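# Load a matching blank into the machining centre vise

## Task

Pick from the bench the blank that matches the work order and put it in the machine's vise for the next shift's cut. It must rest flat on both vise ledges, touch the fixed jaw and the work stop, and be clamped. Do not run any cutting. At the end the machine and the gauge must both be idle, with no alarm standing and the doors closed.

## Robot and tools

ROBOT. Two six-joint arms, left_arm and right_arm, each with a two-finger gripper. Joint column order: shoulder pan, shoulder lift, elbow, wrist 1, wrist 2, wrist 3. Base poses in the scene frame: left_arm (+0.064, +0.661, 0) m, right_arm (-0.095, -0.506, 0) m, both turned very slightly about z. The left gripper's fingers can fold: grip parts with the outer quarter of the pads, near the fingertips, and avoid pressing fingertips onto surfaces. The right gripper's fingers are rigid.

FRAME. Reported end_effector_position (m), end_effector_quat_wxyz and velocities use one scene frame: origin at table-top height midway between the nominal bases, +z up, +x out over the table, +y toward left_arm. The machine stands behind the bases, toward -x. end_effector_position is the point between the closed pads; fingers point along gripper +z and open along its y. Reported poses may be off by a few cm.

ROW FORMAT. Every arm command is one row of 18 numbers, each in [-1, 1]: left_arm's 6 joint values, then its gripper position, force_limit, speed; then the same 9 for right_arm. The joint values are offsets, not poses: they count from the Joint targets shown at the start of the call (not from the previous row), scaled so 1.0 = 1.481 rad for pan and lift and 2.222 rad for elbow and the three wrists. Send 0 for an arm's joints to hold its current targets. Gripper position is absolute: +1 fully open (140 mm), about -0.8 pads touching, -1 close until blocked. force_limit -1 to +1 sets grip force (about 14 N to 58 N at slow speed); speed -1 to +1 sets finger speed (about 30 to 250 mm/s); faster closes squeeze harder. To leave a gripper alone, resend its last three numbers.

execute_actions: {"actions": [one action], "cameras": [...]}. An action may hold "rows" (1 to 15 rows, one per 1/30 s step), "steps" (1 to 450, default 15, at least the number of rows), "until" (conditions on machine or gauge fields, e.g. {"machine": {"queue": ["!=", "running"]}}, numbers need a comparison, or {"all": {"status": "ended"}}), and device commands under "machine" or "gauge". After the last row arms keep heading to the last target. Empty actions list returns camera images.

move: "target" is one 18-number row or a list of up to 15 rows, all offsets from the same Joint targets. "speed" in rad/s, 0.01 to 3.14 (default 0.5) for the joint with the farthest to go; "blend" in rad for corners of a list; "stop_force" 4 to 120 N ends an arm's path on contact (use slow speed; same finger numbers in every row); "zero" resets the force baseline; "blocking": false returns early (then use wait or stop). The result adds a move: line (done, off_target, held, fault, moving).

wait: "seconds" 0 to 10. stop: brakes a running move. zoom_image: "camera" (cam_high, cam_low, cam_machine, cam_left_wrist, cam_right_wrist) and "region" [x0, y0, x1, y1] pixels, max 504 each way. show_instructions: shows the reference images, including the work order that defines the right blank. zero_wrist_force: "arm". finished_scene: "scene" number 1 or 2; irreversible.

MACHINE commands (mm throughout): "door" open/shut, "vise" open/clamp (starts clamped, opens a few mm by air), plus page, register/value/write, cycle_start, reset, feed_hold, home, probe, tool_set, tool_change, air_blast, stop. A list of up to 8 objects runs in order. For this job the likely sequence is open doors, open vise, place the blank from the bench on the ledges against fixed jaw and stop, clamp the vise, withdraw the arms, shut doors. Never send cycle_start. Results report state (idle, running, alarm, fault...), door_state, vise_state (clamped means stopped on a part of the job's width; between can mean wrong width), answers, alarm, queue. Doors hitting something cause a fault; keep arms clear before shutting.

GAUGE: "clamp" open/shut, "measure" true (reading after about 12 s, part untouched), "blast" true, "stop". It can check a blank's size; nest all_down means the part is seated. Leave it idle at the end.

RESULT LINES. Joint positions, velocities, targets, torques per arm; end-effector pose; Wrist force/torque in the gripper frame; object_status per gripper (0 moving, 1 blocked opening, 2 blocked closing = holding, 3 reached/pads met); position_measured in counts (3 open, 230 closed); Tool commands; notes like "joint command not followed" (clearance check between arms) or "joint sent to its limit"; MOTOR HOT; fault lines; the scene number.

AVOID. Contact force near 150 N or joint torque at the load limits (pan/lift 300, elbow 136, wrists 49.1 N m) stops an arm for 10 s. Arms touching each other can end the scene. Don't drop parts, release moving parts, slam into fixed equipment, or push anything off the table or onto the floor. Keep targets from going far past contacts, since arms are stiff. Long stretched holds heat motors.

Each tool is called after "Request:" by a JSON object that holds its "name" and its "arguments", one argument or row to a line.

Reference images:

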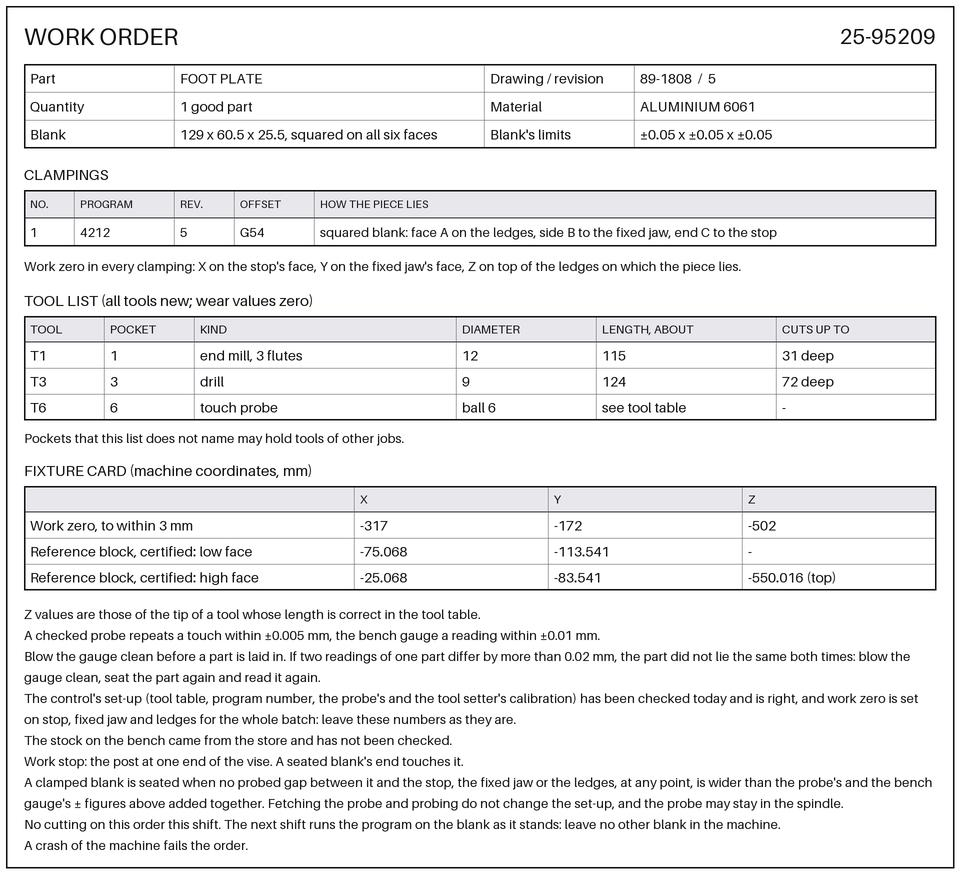

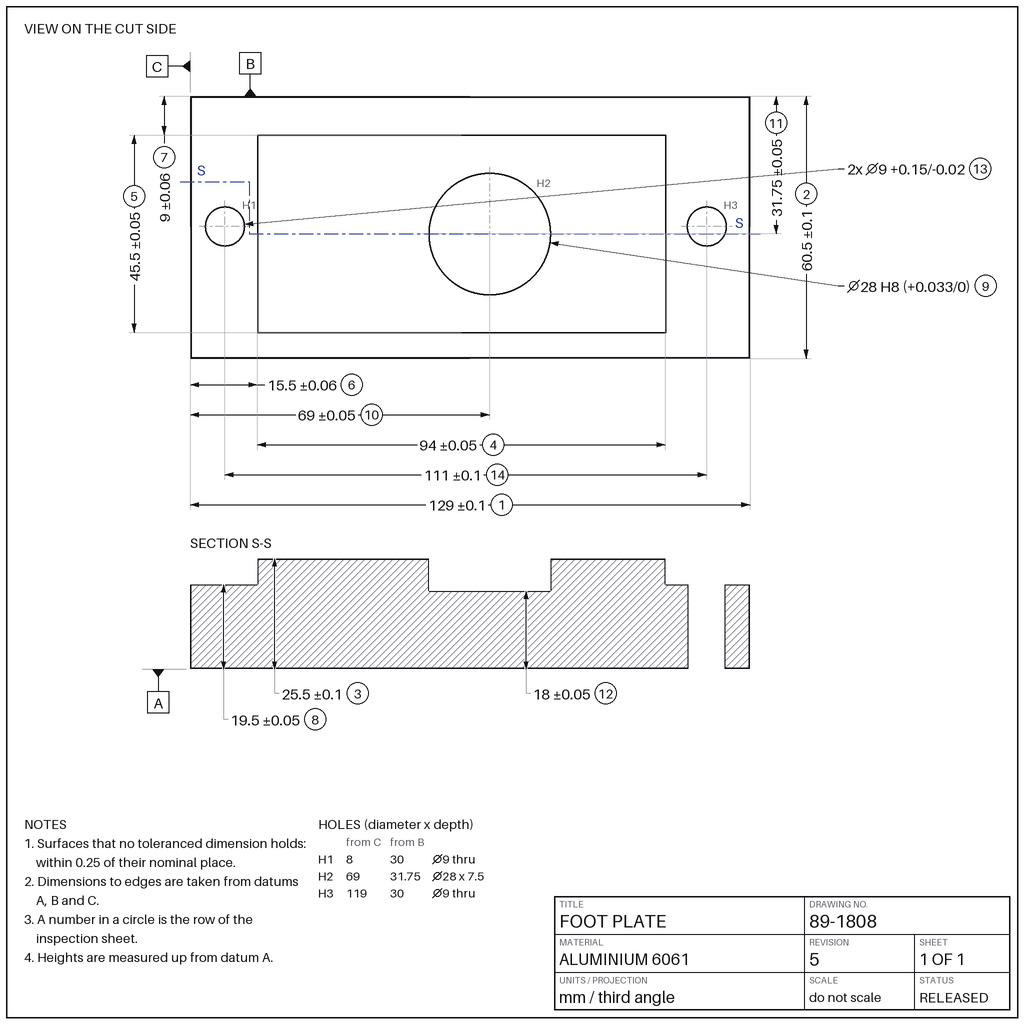

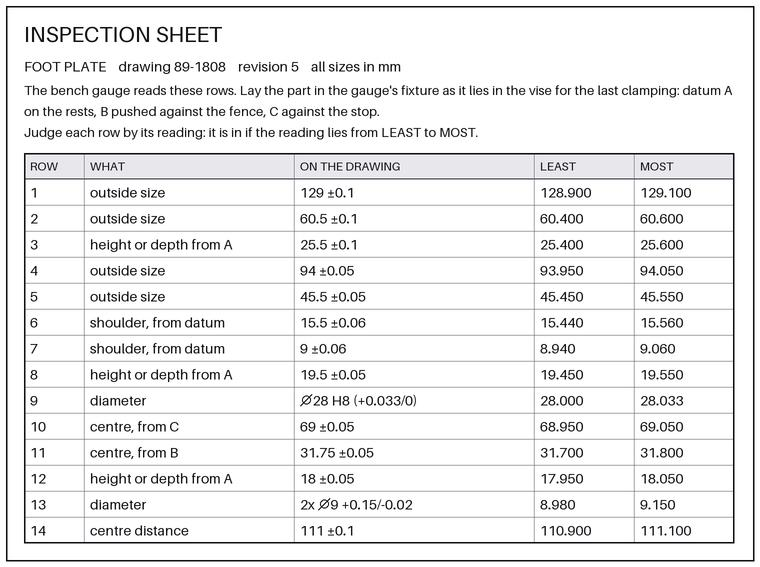

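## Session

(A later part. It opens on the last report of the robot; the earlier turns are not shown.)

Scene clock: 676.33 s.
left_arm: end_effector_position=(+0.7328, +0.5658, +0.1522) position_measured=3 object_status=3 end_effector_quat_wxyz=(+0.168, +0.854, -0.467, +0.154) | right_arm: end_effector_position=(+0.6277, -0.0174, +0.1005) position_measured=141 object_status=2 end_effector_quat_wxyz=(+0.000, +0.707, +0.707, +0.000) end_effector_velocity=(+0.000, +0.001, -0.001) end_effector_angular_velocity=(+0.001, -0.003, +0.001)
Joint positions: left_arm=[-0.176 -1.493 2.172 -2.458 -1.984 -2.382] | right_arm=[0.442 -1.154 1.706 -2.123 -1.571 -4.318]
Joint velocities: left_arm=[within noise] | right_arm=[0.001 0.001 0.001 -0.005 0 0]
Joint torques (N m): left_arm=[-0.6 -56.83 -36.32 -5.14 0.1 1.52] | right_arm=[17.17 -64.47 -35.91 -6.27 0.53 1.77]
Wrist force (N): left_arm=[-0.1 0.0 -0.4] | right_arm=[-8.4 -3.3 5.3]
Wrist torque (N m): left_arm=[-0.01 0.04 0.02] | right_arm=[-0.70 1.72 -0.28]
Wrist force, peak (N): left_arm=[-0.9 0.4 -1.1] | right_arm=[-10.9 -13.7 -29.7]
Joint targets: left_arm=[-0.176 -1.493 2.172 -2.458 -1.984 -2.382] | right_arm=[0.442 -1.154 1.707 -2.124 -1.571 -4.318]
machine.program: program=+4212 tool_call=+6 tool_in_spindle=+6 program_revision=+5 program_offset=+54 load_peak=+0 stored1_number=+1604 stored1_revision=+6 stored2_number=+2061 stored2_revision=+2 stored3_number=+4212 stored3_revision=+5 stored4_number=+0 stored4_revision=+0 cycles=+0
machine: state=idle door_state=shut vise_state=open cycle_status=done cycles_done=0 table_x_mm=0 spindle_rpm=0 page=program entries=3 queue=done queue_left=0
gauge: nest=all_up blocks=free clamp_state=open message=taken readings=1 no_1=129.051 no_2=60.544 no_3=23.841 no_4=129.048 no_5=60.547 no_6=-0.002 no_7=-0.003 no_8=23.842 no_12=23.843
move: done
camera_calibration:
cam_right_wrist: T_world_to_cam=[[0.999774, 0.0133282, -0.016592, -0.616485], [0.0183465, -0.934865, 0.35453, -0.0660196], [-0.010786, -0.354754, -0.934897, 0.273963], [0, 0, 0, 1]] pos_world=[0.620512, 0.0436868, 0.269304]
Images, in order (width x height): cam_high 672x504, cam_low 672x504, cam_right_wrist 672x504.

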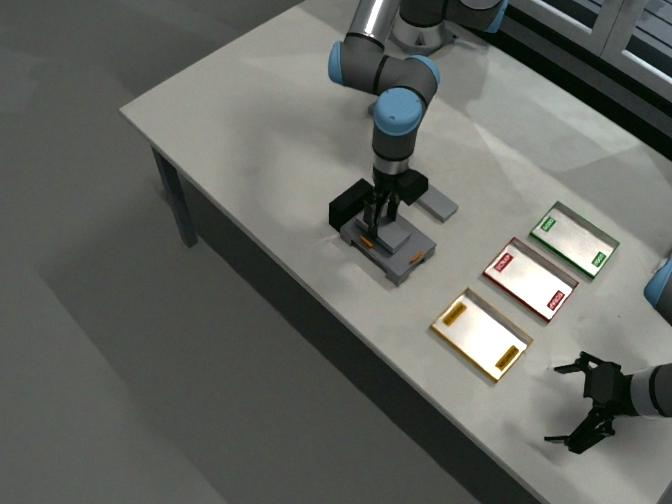

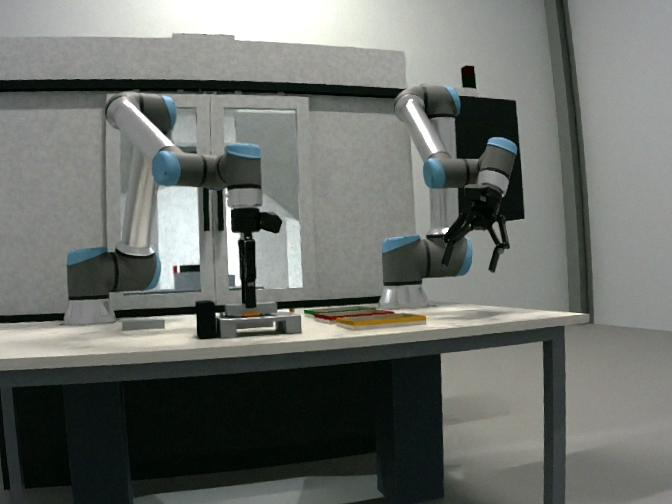

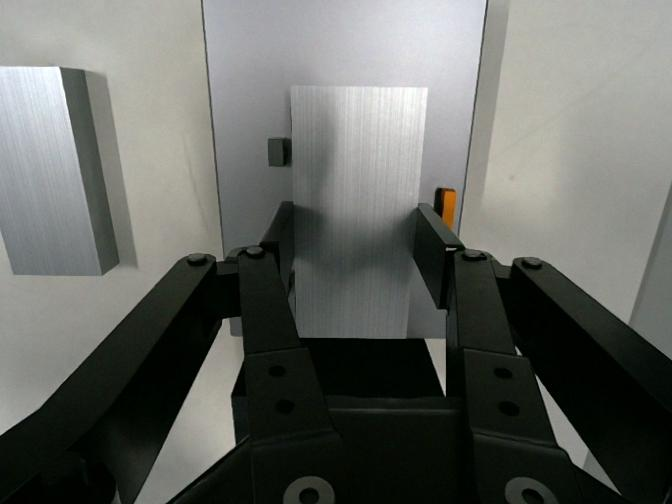

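Request:
{"name": "move", "arguments": {
  "target": [0, 0, 0, 0, 0, 0, 1, 1, 1, 0, 0.0092, 0.0048, -0.0109, 0, 0, -1, 0, -1],
  "speed": 0.01,
  "stop_force": 5
}}

Request:
{"name": "move", "arguments": {
  "target": [
    [0, 0, 0, 0, 0, 0, 1, 1, 1, 0, 0, 0, 0, 0, 0, 0.15, 0, -1],
    [0, 0, 0, 0, 0, 0, 1, 1, 1, 0, -0.0336, -0.0232, 0.0457, 0, 0, 0.15, 0, -1]
  ],
  "speed": 0.1
}}

Request:
{"name": "execute_actions", "arguments": {
  "actions": [
    {"gauge":{"clamp":"shut"},"steps":150,"until":{"gauge":{"clamp_state":"shut"}}}
  ]
}}

Request:
{"name": "execute_actions", "arguments": {
  "actions": [
    {"gauge":{"measure":true},"steps":420,"until":{"gauge":{"readings":[">",1]}}}
  ],
  "cameras": ["cam_right_wrist"]
}}

Scene clock: 694.00 s.
left_arm: end_effector_position=(+0.7328, +0.5658, +0.1522) position_measured=3 object_status=3 end_effector_quat_wxyz=(+0.168, +0.854, -0.467, +0.154) | right_arm: end_effector_position=(+0.6278, -0.0174, +0.0971) position_measured=141 object_status=2 end_effector_quat_wxyz=(+0.000, +0.707, +0.707, +0.000)
Joint positions: left_arm=[-0.176 -1.493 2.172 -2.458 -1.984 -2.382] | right_arm=[0.442 -1.151 1.709 -2.129 -1.571 -4.318]
Joint torques (N m): left_arm=[-1.15 -56.52 -36.82 -5.03 -0.09 1.78] | right_arm=[12.47 -76.02 -44.34 -2.18 0.29 1.75]
Wrist force (N): left_arm=[0.1 0.2 -0.4] | right_arm=[-12.2 -7.9 -13.2]
Wrist torque (N m): left_arm=[0.05 -0.01 0.02] | right_arm=[-0.57 1.64 -0.30]
Wrist force, peak (N): left_arm=[0.1 0.8 -1.0] | right_arm=[-14.5 -13.7 -18.0]
Joint targets: left_arm=[-0.176 -1.493 2.172 -2.458 -1.984 -2.382] | right_arm=[0.442 -1.151 1.709 -2.129 -1.571 -4.318]
machine.program: program=+4212 tool_call=+6 tool_in_spindle=+6 program_revision=+5 program_offset=+54 load_peak=+0 stored1_number=+1604 stored1_revision=+6 stored2_number=+2061 stored2_revision=+2 stored3_number=+4212 stored3_revision=+5 stored4_number=+0 stored4_revision=+0 cycles=+0
machine: state=idle door_state=shut vise_state=open cycle_status=done cycles_done=0 table_x_mm=0 spindle_rpm=0 page=program entries=3 queue=done queue_left=0
gauge: nest=some_down blocks=free clamp_state=open message=taken readings=1 no_1=129.051 no_2=60.544 no_3=23.841 no_4=129.048 no_5=60.547 no_6=-0.002 no_7=-0.003 no_8=23.842 no_12=23.843
move: contact (right_arm); right_arm: the wrist 1 is farthest, 0.019 rad from its target

Scene clock: 696.43 s.
left_arm: end_effector_position=(+0.7328, +0.5658, +0.1522) position_measured=3 object_status=3 end_effector_quat_wxyz=(+0.168, +0.854, -0.467, +0.154) | right_arm: end_effector_position=(+0.6277, -0.0174, +0.1592) position_measured=110 object_status=3 end_effector_quat_wxyz=(+0.000, +0.707, +0.707, +0.000)
Joint positions: left_arm=[-0.176 -1.493 2.172 -2.458 -1.984 -2.382] | right_arm=[0.442 -1.201 1.657 -2.028 -1.571 -4.318]
Joint torques (N m): left_arm=[-1.49 -56.86 -36.37 -4.87 -0.04 1.87] | right_arm=[13.75 -86.48 -50.41 -2.59 0.77 1.83]
Wrist force (N): left_arm=[-0.5 0.3 -0.4] | right_arm=[-8.3 -3.6 -0.1]
Wrist torque (N m): left_arm=[0.08 0.13 0.02] | right_arm=[-0.77 1.78 -0.27]
Wrist force, peak (N): left_arm=[-0.5 0.7 -0.8] | right_arm=[-12.2 -7.6 -13.0]
Joint targets: left_arm=[-0.176 -1.493 2.172 -2.458 -1.984 -2.382] | right_arm=[0.442 -1.201 1.657 -2.027 -1.571 -4.318]
machine.program: program=+4212 tool_call=+6 tool_in_spindle=+6 program_revision=+5 program_offset=+54 load_peak=+0 stored1_number=+1604 stored1_revision=+6 stored2_number=+2061 stored2_revision=+2 stored3_number=+4212 stored3_revision=+5 stored4_number=+0 stored4_revision=+0 cycles=+0
machine: state=idle door_state=shut vise_state=open cycle_status=done cycles_done=0 table_x_mm=0 spindle_rpm=0 page=program entries=3 queue=done queue_left=0
gauge: nest=some_down blocks=free clamp_state=open message=taken readings=1 no_1=129.051 no_2=60.544 no_3=23.841 no_4=129.048 no_5=60.547 no_6=-0.002 no_7=-0.003 no_8=23.842 no_12=23.843
move: done

Scene clock: 699.87 s.
left_arm: end_effector_position=(+0.7328, +0.5658, +0.1522) position_measured=3 object_status=3 end_effector_quat_wxyz=(+0.168, +0.854, -0.467, +0.154) | right_arm: end_effector_position=(+0.6277, -0.0174, +0.1594) position_measured=110 object_status=3 end_effector_quat_wxyz=(+0.000, +0.707, +0.707, +0.000)
Joint positions: left_arm=[-0.176 -1.493 2.172 -2.458 -1.984 -2.382] | right_arm=[0.442 -1.201 1.657 -2.027 -1.571 -4.318]
Joint torques (N m): left_arm=[-2.8 -56.77 -36.7 -5.11 -0.11 1.45] | right_arm=[13.51 -84.42 -49.27 -2.02 -0.14 1.92]
Wrist force (N): left_arm=[-0.3 0.2 -1.0] | right_arm=[-7.9 -3.3 0.1]
Wrist torque (N m): left_arm=[0.05 0.08 0.02] | right_arm=[-0.70 1.69 -0.26]
Wrist force, peak (N): left_arm=[-0.2 0.8 -0.9] | right_arm=[-8.4 -3.6 0.1]
Joint targets: left_arm=[-0.176 -1.493 2.172 -2.458 -1.984 -2.382] | right_arm=[0.442 -1.201 1.657 -2.027 -1.571 -4.318]
Tool commands: left_gripper/position=+1.0 left_gripper/force_limit=+1.0 left_gripper/speed=+1.0 right_gripper/position=+0.15 right_gripper/force_limit=+0.0 right_gripper/speed=-1.0
machine.program: program=+4212 tool_call=+6 tool_in_spindle=+6 program_revision=+5 program_offset=+54 load_peak=+0 stored1_number=+1604 stored1_revision=+6 stored2_number=+2061 stored2_revision=+2 stored3_number=+4212 stored3_revision=+5 stored4_number=+0 stored4_revision=+0 cycles=+0
machine: state=idle door_state=shut vise_state=open cycle_status=done cycles_done=0 table_x_mm=0 spindle_rpm=0 page=program entries=3 queue=done queue_left=0
gauge: nest=all_down blocks=all clamp_state=shut message=taken readings=1 no_1=129.051 no_2=60.544 no_3=23.841 no_4=129.048 no_5=60.547 no_6=-0.002 no_7=-0.003 no_8=23.842 no_12=23.843

Scene clock: 712.07 s.
left_arm: end_effector_position=(+0.7328, +0.5658, +0.1522) position_measured=3 object_status=3 end_effector_quat_wxyz=(+0.168, +0.854, -0.467, +0.154) | right_arm: end_effector_position=(+0.6277, -0.0174, +0.1594) position_measured=110 object_status=3 end_effector_quat_wxyz=(+0.000, +0.707, +0.707, +0.000)
Joint positions: left_arm=[-0.176 -1.493 2.172 -2.458 -1.984 -2.382] | right_arm=[0.442 -1.201 1.657 -2.027 -1.571 -4.318]
Joint torques (N m): left_arm=[-2.23 -56.63 -36.37 -4.8 -0.09 1.73] | right_arm=[15.42 -86.56 -49.65 -2.55 0.66 1.64]
Wrist force (N): left_arm=[-0.2 0.5 -0.6] | right_arm=[-7.9 -3.6 0.4]
Wrist torque (N m): left_arm=[0.13 0.06 0.02] | right_arm=[-0.77 1.68 -0.27]
Wrist force, peak (N): left_arm=[-0.3 1.0 -0.9] | right_arm=[-8.3 -3.9 0.0]
Joint targets: left_arm=[-0.176 -1.493 2.172 -2.458 -1.984 -2.382] | right_arm=[0.442 -1.201 1.657 -2.027 -1.571 -4.318]
Tool commands: left_gripper/position=+1.0 left_gripper/force_limit=+1.0 left_gripper/speed=+1.0 right_gripper/position=+0.15 right_gripper/force_limit=+0.0 right_gripper/speed=-1.0
machine.program: program=+4212 tool_call=+6 tool_in_spindle=+6 program_revision=+5 program_offset=+54 load_peak=+0 stored1_number=+1604 stored1_revision=+6 stored2_number=+2061 stored2_revision=+2 stored3_number=+4212 stored3_revision=+5 stored4_number=+0 stored4_revision=+0 cycles=+0
machine: state=idle door_state=shut vise_state=open cycle_status=done cycles_done=0 table_x_mm=0 spindle_rpm=0 page=program entries=3 queue=done queue_left=0
gauge: nest=all_down blocks=all clamp_state=shut message=taken readings=2 no_1=129.001 no_2=60.504 no_3=25.478 no_4=129.004 no_5=60.500 no_7=0.003 no_8=25.476 no_12=25.475
camera_calibration:
cam_right_wrist: T_world_to_cam=[[0.999769, 0.0133492, -0.0168161, -0.615434], [0.0184472, -0.934818, 0.354647, -0.0869689], [-0.0109858, -0.354876, -0.934849, 0.329047], [0, 0, 0, 1]] pos_world=[0.620511, 0.0436864, 0.328104]
Images, in order (width x height): cam_right_wrist 672x504.

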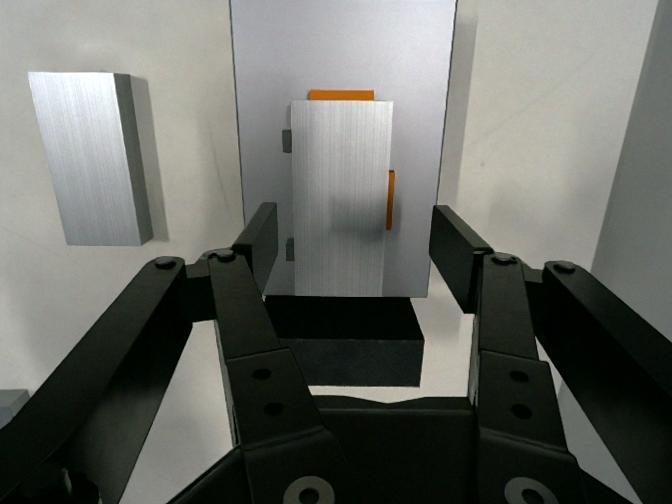

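Request:
{"name": "execute_actions", "arguments": {
  "actions": [
    {"gauge":{"clamp":"open"},"machine":{"door":"open"},"steps":240,"until":{"machine":{"door_state":"open"}}}
  ],
  "cameras": ["cam_machine","cam_high","cam_low"]
}}

Request:
{"name": "zoom_image", "arguments": {
  "camera": "cam_machine",
  "region": [220, 190, 440, 370]
}}

Request:
{"name": "zoom_image", "arguments": {
  "camera": "cam_low",
  "region": [60, 80, 340, 320]
}}

Scene clock: 735.87 s.
left_arm: end_effector_position=(+0.7328, +0.5658, +0.1522) position_measured=3 object_status=3 end_effector_quat_wxyz=(+0.168, +0.854, -0.467, +0.154) | right_arm: end_effector_position=(+0.6277, -0.0174, +0.1594) position_measured=110 object_status=3 end_effector_quat_wxyz=(+0.000, +0.707, +0.707, +0.000)
Joint positions: left_arm=[-0.176 -1.493 2.172 -2.458 -1.984 -2.382] | right_arm=[0.442 -1.201 1.657 -2.027 -1.571 -4.318]
Joint torques (N m): left_arm=[-2.64 -58.1 -36.24 -5.06 -0.14 1.94] | right_arm=[13.86 -86.09 -49.12 -2.1 0.78 1.69]
Wrist force (N): left_arm=[-0.4 0.3 -0.6] | right_arm=[-8.4 -3.4 0.0]
Wrist torque (N m): left_arm=[0.06 0.12 0.02] | right_arm=[-0.72 1.80 -0.27]
Wrist force, peak (N): left_arm=[-0.4 0.6 -1.2] | right_arm=[-8.5 -3.6 0.0]
Joint targets: left_arm=[-0.176 -1.493 2.172 -2.458 -1.984 -2.382] | right_arm=[0.442 -1.201 1.657 -2.027 -1.571 -4.318]
Tool commands: left_gripper/position=+1.0 left_gripper/force_limit=+1.0 left_gripper/speed=+1.0 right_gripper/position=+0.15 right_gripper/force_limit=+0.0 right_gripper/speed=-1.0
machine.program: program=+4212 tool_call=+6 tool_in_spindle=+6 program_revision=+5 program_offset=+54 load_peak=+0 stored1_number=+1604 stored1_revision=+6 stored2_number=+2061 stored2_revision=+2 stored3_number=+4212 stored3_revision=+5 stored4_number=+0 stored4_revision=+0 cycles=+0
machine: state=idle door_state=open vise_state=open cycle_status=done cycles_done=0 table_x_mm=0 spindle_rpm=0 page=program entries=3 queue=running queue_left=0
gauge: nest=all_down blocks=all clamp_state=between message=taken readings=2 no_1=129.001 no_2=60.504 no_3=25.478 no_4=129.004 no_5=60.500 no_7=0.003 no_8=25.476 no_12=25.475
Images, in order (width x height): cam_high 672x504, cam_low 672x504, cam_machine 672x504.

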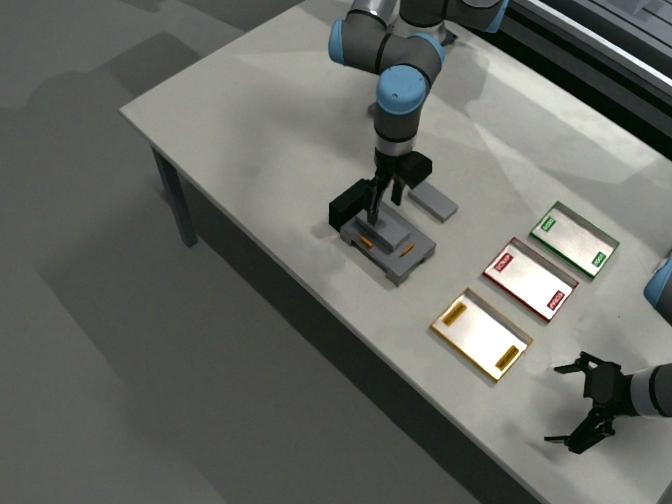

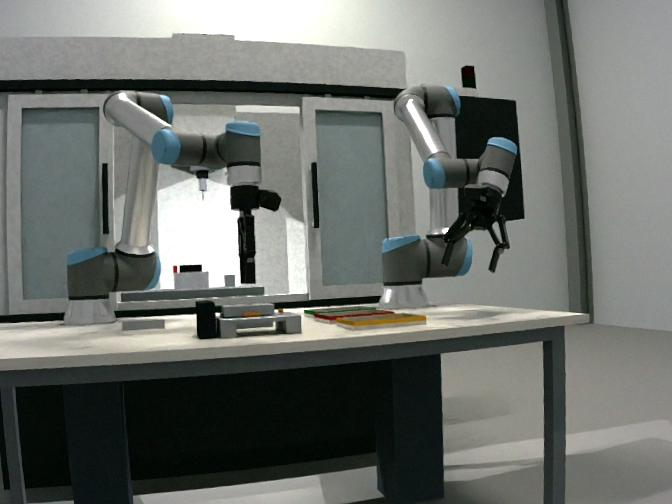

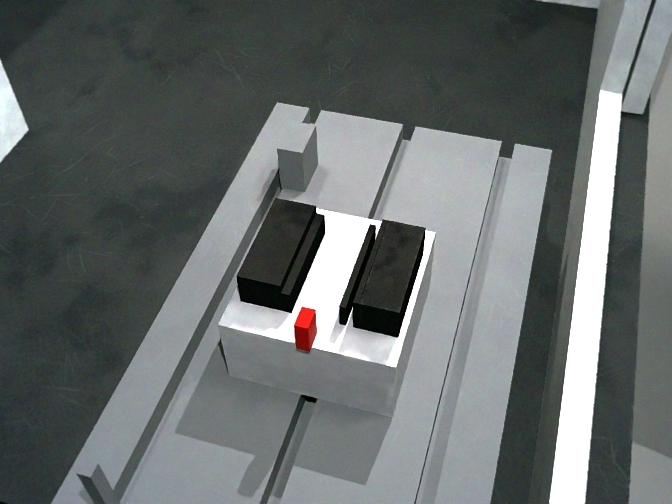

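Scaled by 2.291 from the camera's 672x504 image, which has a finer 960x720 frame.

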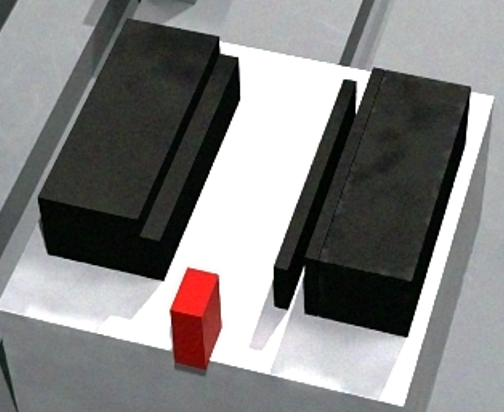

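Scaled by 1.800 from the camera's 672x504 image, which has a finer 960x720 frame.

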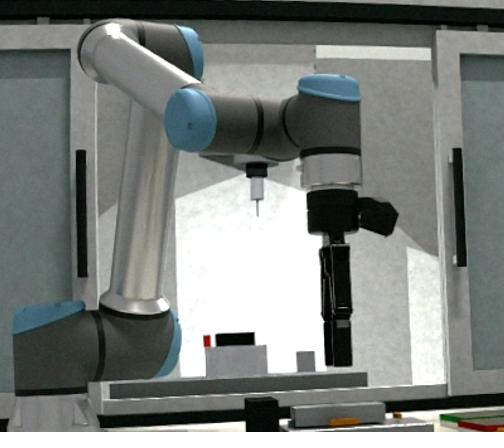

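Request:
{"name": "execute_actions", "arguments": {
  "actions": [
    {"machine":{"page":"position"},"steps":30}
  ]
}}

Request:
{"name": "execute_actions", "arguments": {
  "actions": [
    {"machine":{"page":"tools"},"steps":3}
  ]
}}

Request:
{"name": "execute_actions", "arguments": {
  "actions": [
    {"machine":{"page":"measuring"},"steps":3}
  ]
}}

Scene clock: 761.67 s.
left_arm: end_effector_position=(+0.7328, +0.5658, +0.1522) position_measured=3 object_status=3 end_effector_quat_wxyz=(+0.168, +0.854, -0.467, +0.154) | right_arm: end_effector_position=(+0.6277, -0.0174, +0.1594) position_measured=110 object_status=3 end_effector_quat_wxyz=(+0.000, +0.707, +0.707, +0.000)
Joint positions: left_arm=[-0.176 -1.493 2.172 -2.458 -1.984 -2.382] | right_arm=[0.442 -1.201 1.657 -2.027 -1.571 -4.318]
Joint torques (N m): left_arm=[-2.18 -58.12 -36.19 -4.81 -0.05 1.73] | right_arm=[16.28 -85.84 -49.94 -2.55 0.6 1.56]
Wrist force (N): left_arm=[-0.5 0.7 -0.5] | right_arm=[-8.1 -3.7 0.4]
Wrist torque (N m): left_arm=[0.15 0.13 0.03] | right_arm=[-0.79 1.71 -0.27]
Wrist force, peak (N): left_arm=[-0.2 0.5 -1.5] | right_arm=[-8.5 -3.6 0.1]
Joint targets: left_arm=[-0.176 -1.493 2.172 -2.458 -1.984 -2.382] | right_arm=[0.442 -1.201 1.657 -2.027 -1.571 -4.318]
Tool commands: left_gripper/position=+1.0 left_gripper/force_limit=+1.0 left_gripper/speed=+1.0 right_gripper/position=+0.15 right_gripper/force_limit=+0.0 right_gripper/speed=-1.0
machine.position: pos_x=-164.000 pos_y=-3.000 pos_z=+0.000
machine: state=idle door_state=open vise_state=open cycle_status=done cycles_done=0 table_x_mm=0 spindle_rpm=0 page=position entries=3 queue=done queue_left=0
gauge: nest=all_down blocks=all clamp_state=open message=taken readings=2 no_1=129.001 no_2=60.504 no_3=25.478 no_4=129.004 no_5=60.500 no_7=0.003 no_8=25.476 no_12=25.475

Scene clock: 761.97 s.
left_arm: end_effector_position=(+0.7328, +0.5658, +0.1522) position_measured=3 object_status=3 end_effector_quat_wxyz=(+0.168, +0.854, -0.467, +0.154) | right_arm: end_effector_position=(+0.6277, -0.0174, +0.1594) position_measured=110 object_status=3 end_effector_quat_wxyz=(+0.000, +0.707, +0.707, +0.000)
Joint positions: left_arm=[-0.176 -1.493 2.172 -2.458 -1.984 -2.382] | right_arm=[0.442 -1.201 1.657 -2.027 -1.571 -4.318]
Joint torques (N m): left_arm=[-0.79 -55.92 -36.03 -4.85 -0.05 1.81] | right_arm=[13.58 -87.1 -49.5 -2.61 0.6 1.42]
Wrist force (N): left_arm=[0.0 0.7 -0.6] | right_arm=[-7.9 -3.3 0.1]
Wrist torque (N m): left_arm=[0.17 0.01 0.02] | right_arm=[-0.72 1.68 -0.27]
Wrist force, peak (N): left_arm=[-0.4 0.9 -0.5] | right_arm=[-8.4 -3.3 0.0]
Joint targets: left_arm=[-0.176 -1.493 2.172 -2.458 -1.984 -2.382] | right_arm=[0.442 -1.201 1.657 -2.027 -1.571 -4.318]
Tool commands: left_gripper/position=+1.0 left_gripper/force_limit=+1.0 left_gripper/speed=+1.0 right_gripper/position=+0.15 right_gripper/force_limit=+0.0 right_gripper/speed=-1.0
machine.tools: t1_length=+115.313 t1_length_wear=+0.000 t1_diameter=+11.994 t1_diameter_wear=+0.000 t1_pocket=+1.000 t2_length=+106.467 t2_length_wear=+0.000 t2_diameter=+4.997 t2_diameter_wear=+0.000 t2_pocket=+2.000 t3_length=+123.791 t3_length_wear=+0.000 t3_diameter=+8.999 t3_diameter_wear=+0.000 t3_pocket=+3.000 t4_length=+139.953 t4_length_wear=+0.000 t4_diameter=+15.989 t4_diameter_wear=+0.000 t4_pocket=+4.000 t5_length=+131.278 t5_length_wear=+0.000 t5_diameter=+9.996 t5_diameter_wear=+0.000 t5_pocket=+5.000 t6_length=+152.081 t6_length_wear=+0.000 t6_diameter=+6.000 t6_diameter_wear=+0.000 t6_pocket=+6.000
machine: state=idle door_state=open vise_state=open cycle_status=done cycles_done=0 table_x_mm=0 spindle_rpm=0 page=tools entries=3 queue=done queue_left=0
gauge: nest=all_down blocks=all clamp_state=open message=taken readings=2 no_1=129.001 no_2=60.504 no_3=25.478 no_4=129.004 no_5=60.500 no_7=0.003 no_8=25.476 no_12=25.475

Scene clock: 762.27 s.
left_arm: end_effector_position=(+0.7328, +0.5658, +0.1522) position_measured=3 object_status=3 end_effector_quat_wxyz=(+0.168, +0.854, -0.467, +0.154) | right_arm: end_effector_position=(+0.6277, -0.0174, +0.1594) position_measured=110 object_status=3 end_effector_quat_wxyz=(+0.000, +0.707, +0.707, +0.000)
Joint positions: left_arm=[-0.176 -1.493 2.172 -2.458 -1.984 -2.382] | right_arm=[0.442 -1.201 1.657 -2.027 -1.571 -4.318]
Joint torques (N m): left_arm=[-3.74 -56.52 -36.55 -4.82 -0.15 1.76] | right_arm=[14.56 -86.5 -50.12 -2.64 0.73 1.33]
Wrist force (N): left_arm=[-0.2 0.3 -0.4] | right_arm=[-8.0 -3.3 -0.2]
Wrist torque (N m): left_arm=[0.06 0.07 0.03] | right_arm=[-0.71 1.71 -0.27]
Wrist force, peak (N): left_arm=[-0.3 0.4 -0.8] | right_arm=[-8.2 -3.7 -0.1]
Joint targets: left_arm=[-0.176 -1.493 2.172 -2.458 -1.984 -2.382] | right_arm=[0.442 -1.201 1.657 -2.027 -1.571 -4.318]
Tool commands: left_gripper/position=+1.0 left_gripper/force_limit=+1.0 left_gripper/speed=+1.0 right_gripper/position=+0.15 right_gripper/force_limit=+0.0 right_gripper/speed=-1.0
machine.measuring: probe_x=+0.000 probe_y=+0.000 probe_z=+0.000 probe_move_x=+0.000 probe_move_y=+0.000 probe_move_z=+0.000 probe_radius=+2.990 probe_off_x=+0.000 probe_off_y=+0.000 setter_z=-520.000 probe_touched=+0 probe_found_x=+0.000 probe_found_y=+0.000 probe_found_z=+0.000 set_length=+0.000 set_diameter=+0.000
machine: state=idle door_state=open vise_state=open cycle_status=done cycles_done=0 table_x_mm=0 spindle_rpm=0 page=measuring entries=3 queue=done queue_left=0
gauge: nest=all_down blocks=all clamp_state=open message=taken readings=2 no_1=129.001 no_2=60.504 no_3=25.478 no_4=129.004 no_5=60.500 no_7=0.003 no_8=25.476 no_12=25.475

Request:
{"name": "move", "arguments": {
  "target": [
    [0, 0, 0, 0, 0, 0, 1, 1, 1, -0.0016, 0.0265, 0.0284, -0.0460, 0, -0.0012, 0.15, 0, -1],
    [0, 0, 0, 0, 0, 0, 1, 1, 1, -0.0016, 0.0265, 0.0284, -0.0460, 0, -0.0012, -1, 0, -1]
  ],
  "speed": 0.1,
  "cameras": ["cam_right_wrist", "cam_low"]
}}

Request:
{"name": "zoom_image", "arguments": {
  "camera": "cam_low",
  "region": [180, 270, 320, 350]
}}

Scene clock: 850.53 s.
left_arm: end_effector_position=(+0.7328, +0.5658, +0.1522) position_measured=3 object_status=3 end_effector_quat_wxyz=(+0.168, +0.854, -0.467, +0.154) | right_arm: end_effector_position=(+0.6230, -0.0215, +0.0991) position_measured=139 object_status=0 end_effector_quat_wxyz=(+0.000, +0.707, +0.707, +0.000)
Joint positions: left_arm=[-0.176 -1.493 2.172 -2.458 -1.984 -2.382] | right_arm=[0.44 -1.162 1.72 -2.129 -1.571 -4.321]
Joint torques (N m): left_arm=[-0.84 -56.74 -36.1 -4.65 -0.27 2.19] | right_arm=[-17.47 -43.18 -45.7 -24.59 -6.55 -1.69]
Wrist force (N): left_arm=[-0.1 0.5 -0.9] | right_arm=[-16.6 -71.3 -62.5]
Wrist torque (N m): left_arm=[0.12 0.03 0.03] | right_arm=[2.90 1.49 -0.33]
Wrist force, peak (N): left_arm=[0.0 0.7 -1.6] | right_arm=[-16.3 -71.2 -63.1]
Joint targets: left_arm=[-0.176 -1.493 2.172 -2.458 -1.984 -2.382] | right_arm=[0.440 -1.161 1.720 -2.130 -1.571 -4.321]
machine.measuring: probe_x=+0.000 probe_y=+0.000 probe_z=+0.000 probe_move_x=+0.000 probe_move_y=+0.000 probe_move_z=+0.000 probe_radius=+2.990 probe_off_x=+0.000 probe_off_y=+0.000 setter_z=-520.000 probe_touched=+0 probe_found_x=+0.000 probe_found_y=+0.000 probe_found_z=+0.000 set_length=+0.000 set_diameter=+0.000
machine: state=idle door_state=open vise_state=open cycle_status=done cycles_done=0 table_x_mm=0 spindle_rpm=0 page=measuring entries=3 queue=done queue_left=0
gauge: nest=some_down blocks=stop clamp_state=open message=taken readings=2 no_1=129.001 no_2=60.504 no_3=25.478 no_4=129.004 no_5=60.500 no_7=0.003 no_8=25.476 no_12=25.475
move: done
camera_calibration:
cam_right_wrist: T_world_to_cam=[[0.999757, 0.0137098, -0.0172742, -0.611575], [0.0189468, -0.934811, 0.354641, -0.0696699], [-0.011286, -0.354882, -0.934843, 0.271446], [0, 0, 0, 1]] pos_world=[0.61581, 0.0395875, 0.267902]
Images, in order (width x height): cam_low 672x504, cam_right_wrist 672x504.

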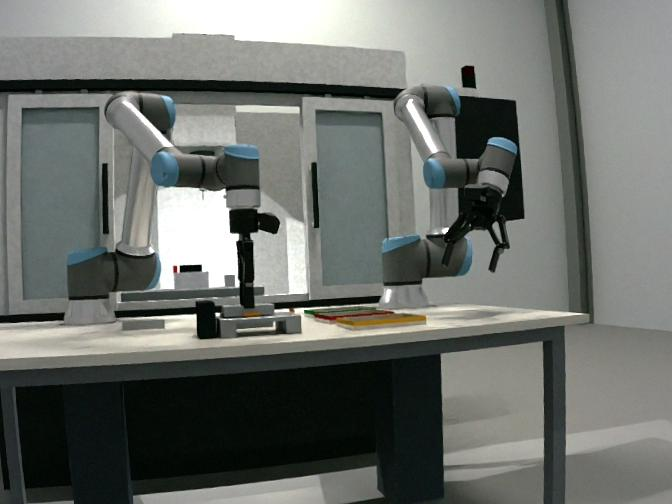

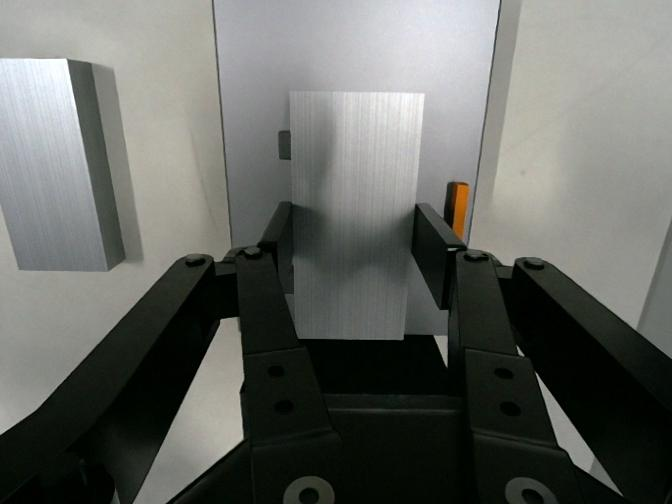

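Scaled by 3.600 from the camera's 672x504 image, which has a finer 960x720 frame.

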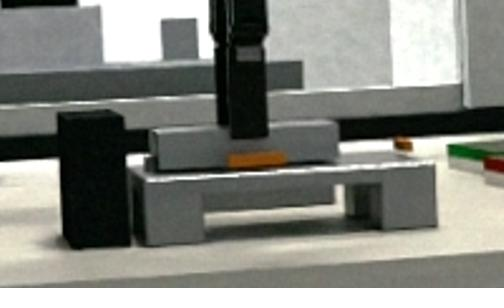

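Request:
{"name": "move", "arguments": {
  "target": [
    [0, 0, 0, 0, 0, 0, 1, 1, 1, 0, -0.0898, -0.1050, 0.1649, 0, 0, -1, 0, -1],
    [0, 0, 0, 0, 0, 0, 1, 1, 1, 0.2468, -0.3916, 0.1078, 0.1532, 0, 0.1648, -1, 0, -1],
    [0, 0, 0, 0, 0, 0, 1, 1, 1, 0.9895, -0.3916, 0.1078, 0.1532, 0, 0.6598, -1, 0, -1]
  ],
  "speed": [0.2, 0.6, 0.6],
  "blend": [0.1, 0.2, 0],
  "cameras": ["cam_right_wrist", "cam_high","cam_low","cam_machine"]
}}

Scene clock: 881.57 s.
left_arm: end_effector_position=(+0.7328, +0.5658, +0.1522) position_measured=3 object_status=3 end_effector_quat_wxyz=(+0.168, +0.854, -0.467, +0.154) | right_arm: end_effector_position=(-0.4235, -0.0048, +0.3201) position_measured=141 object_status=2 end_effector_quat_wxyz=(+0.000, +0.707, +0.707, +0.000)
Joint positions: left_arm=[-0.176 -1.493 2.172 -2.458 -1.984 -2.382] | right_arm=[1.905 -1.742 1.96 -1.789 -1.571 -2.855]
Joint torques (N m): left_arm=[-1.29 -56.86 -35.91 -4.08 -0.12 2] | right_arm=[13.34 -38.94 -44.83 -6.18 0.8 1.83]
Wrist force (N): left_arm=[-0.2 0.3 -0.5] | right_arm=[-4.3 -8.7 4.9]
Wrist torque (N m): left_arm=[0.06 0.05 0.02] | right_arm=[-1.91 0.79 -0.27]
Wrist force, peak (N): left_arm=[0.0 0.7 -1.3] | right_arm=[-18.1 -74.7 -63.6]
Joint targets: left_arm=[-0.176 -1.493 2.172 -2.458 -1.984 -2.382] | right_arm=[1.906 -1.742 1.960 -1.789 -1.571 -2.855]
machine.measuring: probe_x=+0.000 probe_y=+0.000 probe_z=+0.000 probe_move_x=+0.000 probe_move_y=+0.000 probe_move_z=+0.000 probe_radius=+2.990 probe_off_x=+0.000 probe_off_y=+0.000 setter_z=-520.000 probe_touched=+0 probe_found_x=+0.000 probe_found_y=+0.000 probe_found_z=+0.000 set_length=+0.000 set_diameter=+0.000
machine: state=idle door_state=open vise_state=open cycle_status=done cycles_done=0 table_x_mm=0 spindle_rpm=0 page=measuring entries=3 queue=done queue_left=0
gauge: nest=all_up blocks=free clamp_state=open message=taken readings=2 no_1=129.001 no_2=60.504 no_3=25.478 no_4=129.004 no_5=60.500 no_7=0.003 no_8=25.476 no_12=25.475
move: done
camera_calibration:
cam_right_wrist: T_world_to_cam=[[0.99977, 0.01335, -0.0168144, 0.438059], [0.0184462, -0.934851, 0.35456, -0.112781], [-0.0109856, -0.354788, -0.934882, 0.472306], [0, 0, 0, 1]] pos_world=[-0.430689, 0.0562867, 0.488904]
Images, in order (width x height): cam_high 672x504, cam_low 672x504, cam_machine 672x504, cam_right_wrist 672x504.

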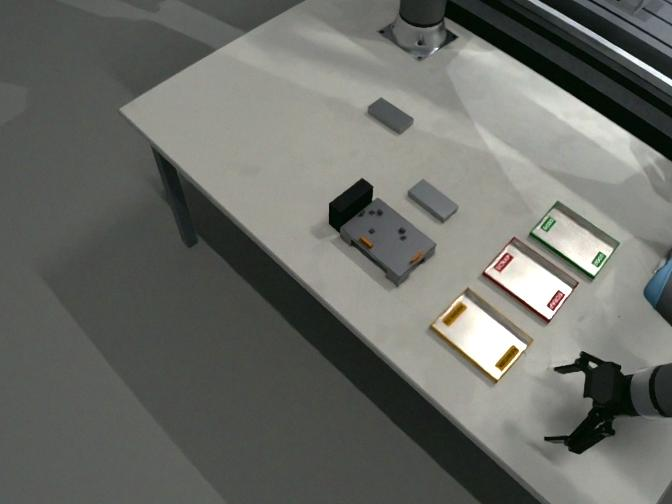

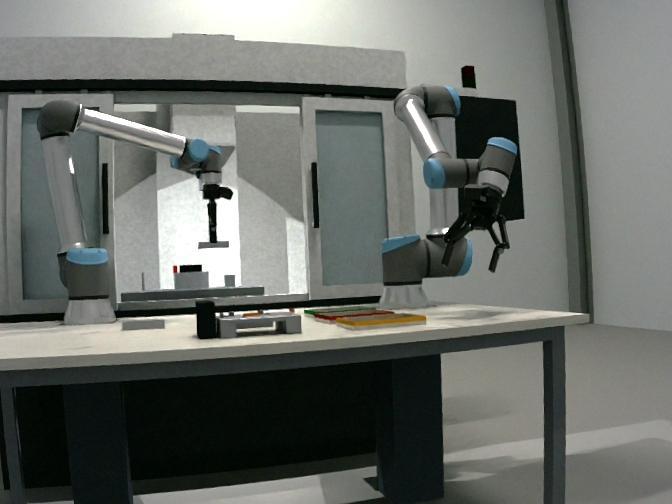

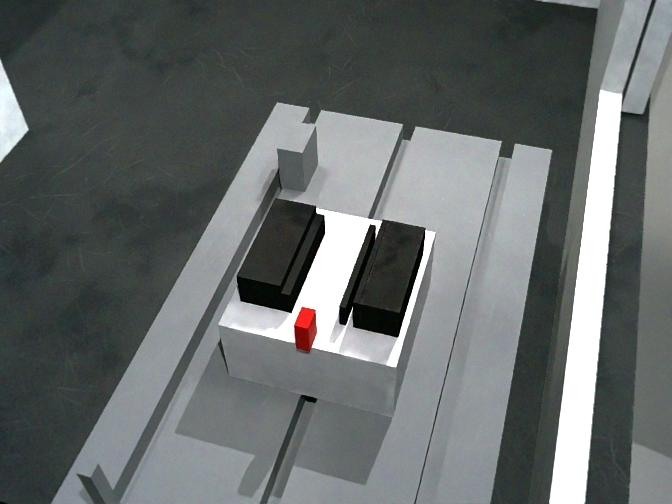

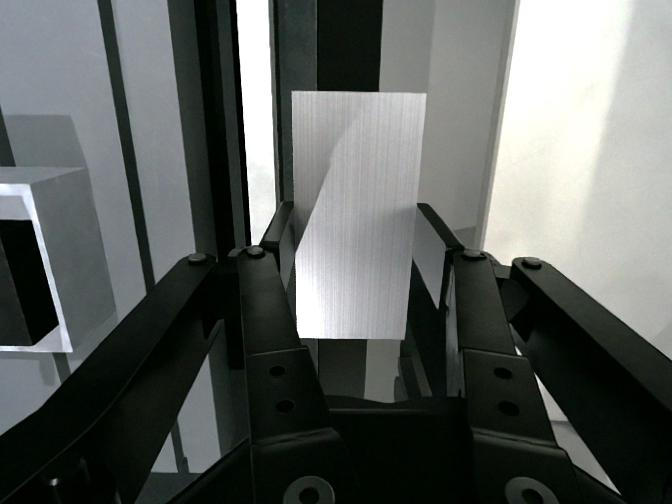

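Request:
{"name": "move", "arguments": {
  "target": [0, 0, 0, 0, 0, 0, 1, 1, 1, 0.3215, 0.1883, -0.1208, -0.0045, 0, 0.2146, -1, 0, -1],
  "speed": 0.4,
  "cameras": ["cam_right_wrist","cam_low","cam_machine"]
}}

Request:
{"name": "zoom_image", "arguments": {
  "camera": "cam_right_wrist",
  "region": [180, 60, 540, 420]
}}

Request:
{"name": "zoom_image", "arguments": {
  "camera": "cam_machine",
  "region": [200, 120, 500, 400]
}}

Scene clock: 895.03 s.
left_arm: end_effector_position=(+0.7328, +0.5658, +0.1522) position_measured=3 object_status=3 end_effector_quat_wxyz=(+0.168, +0.854, -0.467, +0.154) | right_arm: end_effector_position=(-0.7332, -0.0894, +0.3195) position_measured=141 object_status=2 end_effector_quat_wxyz=(+0.000, +0.707, +0.707, +0.000)
Joint positions: left_arm=[-0.176 -1.493 2.172 -2.458 -1.984 -2.382] | right_arm=[2.382 -1.463 1.692 -1.799 -1.571 -2.378]
Joint torques (N m): left_arm=[-2.5 -56.31 -36.66 -4.35 -0.17 2.14] | right_arm=[14.08 -43.31 -56.07 -6.51 -1.94 2.16]
Wrist force (N): left_arm=[-0.3 0.3 -0.7] | right_arm=[-3.8 -8.0 5.2]
Wrist torque (N m): left_arm=[0.06 0.08 0.02] | right_arm=[-1.77 0.71 -0.34]
Wrist force, peak (N): left_arm=[-0.3 0.9 -1.1] | right_arm=[-5.6 -11.3 4.5]
Joint targets: left_arm=[-0.176 -1.493 2.172 -2.458 -1.984 -2.382] | right_arm=[2.382 -1.463 1.692 -1.799 -1.571 -2.378]
machine.measuring: probe_x=+0.000 probe_y=+0.000 probe_z=+0.000 probe_move_x=+0.000 probe_move_y=+0.000 probe_move_z=+0.000 probe_radius=+2.990 probe_off_x=+0.000 probe_off_y=+0.000 setter_z=-520.000 probe_touched=+0 probe_found_x=+0.000 probe_found_y=+0.000 probe_found_z=+0.000 set_length=+0.000 set_diameter=+0.000
machine: state=idle door_state=open vise_state=open cycle_status=done cycles_done=0 table_x_mm=0 spindle_rpm=0 page=measuring entries=3 queue=done queue_left=0
gauge: nest=all_up blocks=free clamp_state=open message=taken readings=2 no_1=129.001 no_2=60.504 no_3=25.478 no_4=129.004 no_5=60.500 no_7=0.003 no_8=25.476 no_12=25.475
move: done
camera_calibration:
cam_right_wrist: T_world_to_cam=[[0.999783, 0.0127274, -0.0164768, 0.748632], [0.0177477, -0.934752, 0.354858, -0.186572], [-0.0108853, -0.355074, -0.934775, 0.438248], [0, 0, 0, 1]] pos_world=[-0.740388, -0.0283162, 0.488205]
Images, in order (width x height): cam_low 672x504, cam_machine 672x504, cam_right_wrist 672x504.

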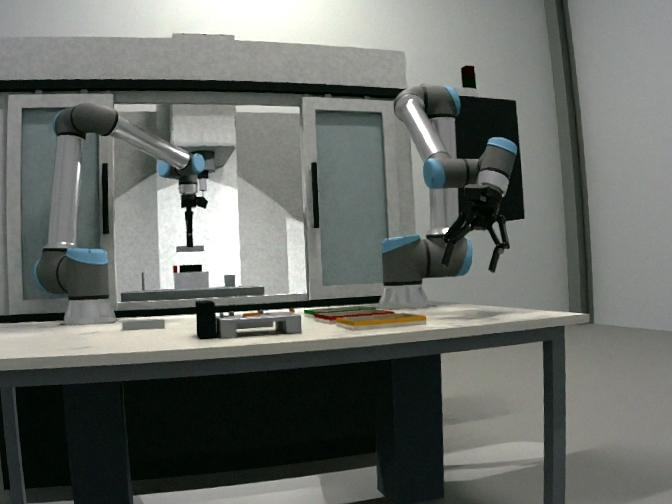

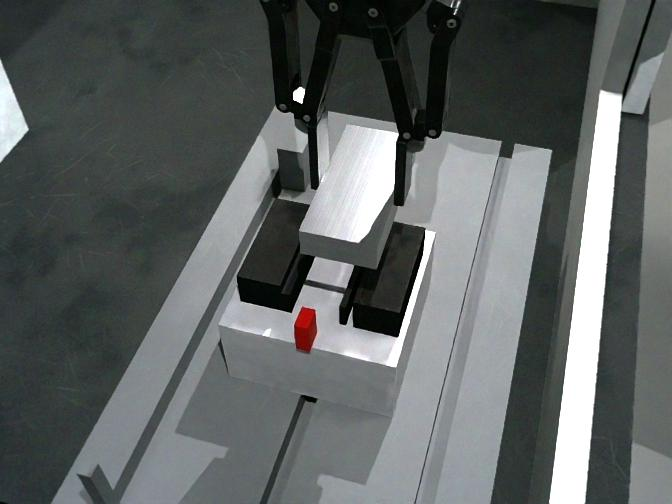

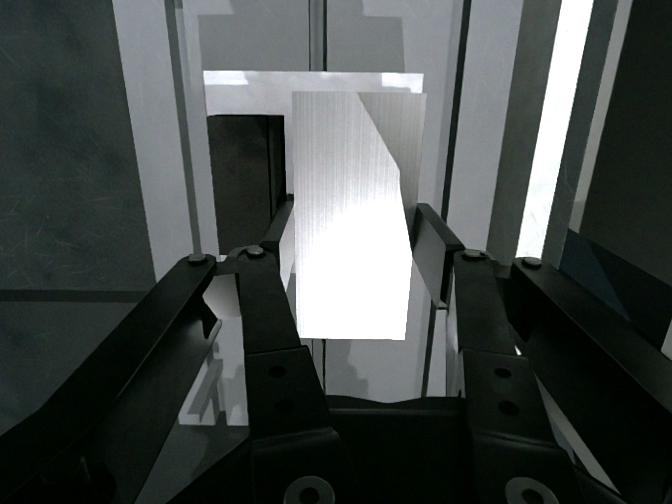

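Scaled by 1.400 from the camera's 672x504 image, which has a finer 960x720 frame.

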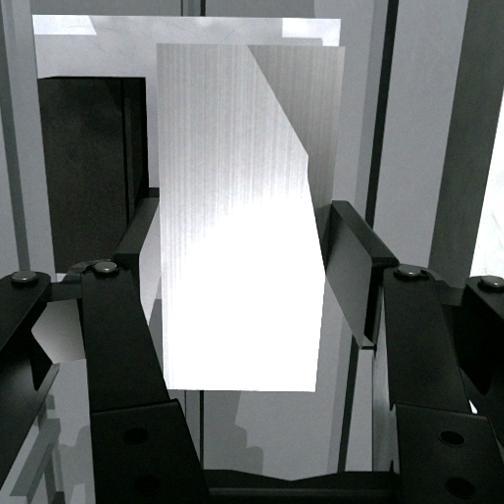

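Scaled by 1.680 from the camera's 672x504 image, which has a finer 960x720 frame.

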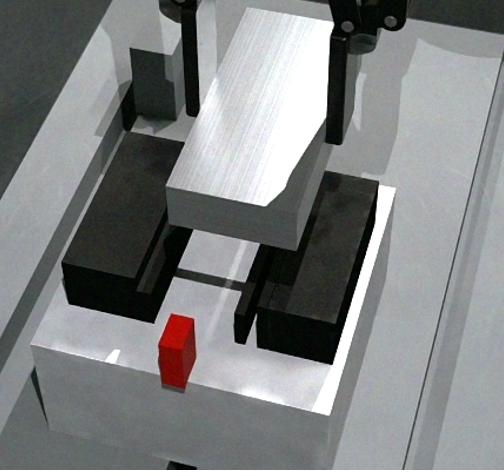

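Request:
{"name": "zoom_image", "arguments": {
  "camera": "cam_low",
  "region": [110, 220, 290, 310]
}}

Request:
{"name": "zoom_image", "arguments": {
  "camera": "cam_right_wrist",
  "region": [190, 60, 440, 200]
}}

Scaled by 2.800 from the camera's 672x504 image, which has a finer 960x720 frame.

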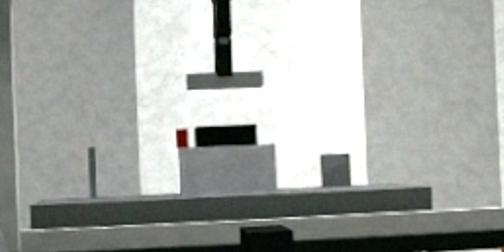

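Scaled by 2.016 from the camera's 672x504 image, which has a finer 960x720 frame.

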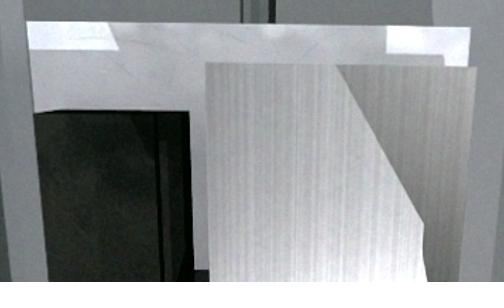

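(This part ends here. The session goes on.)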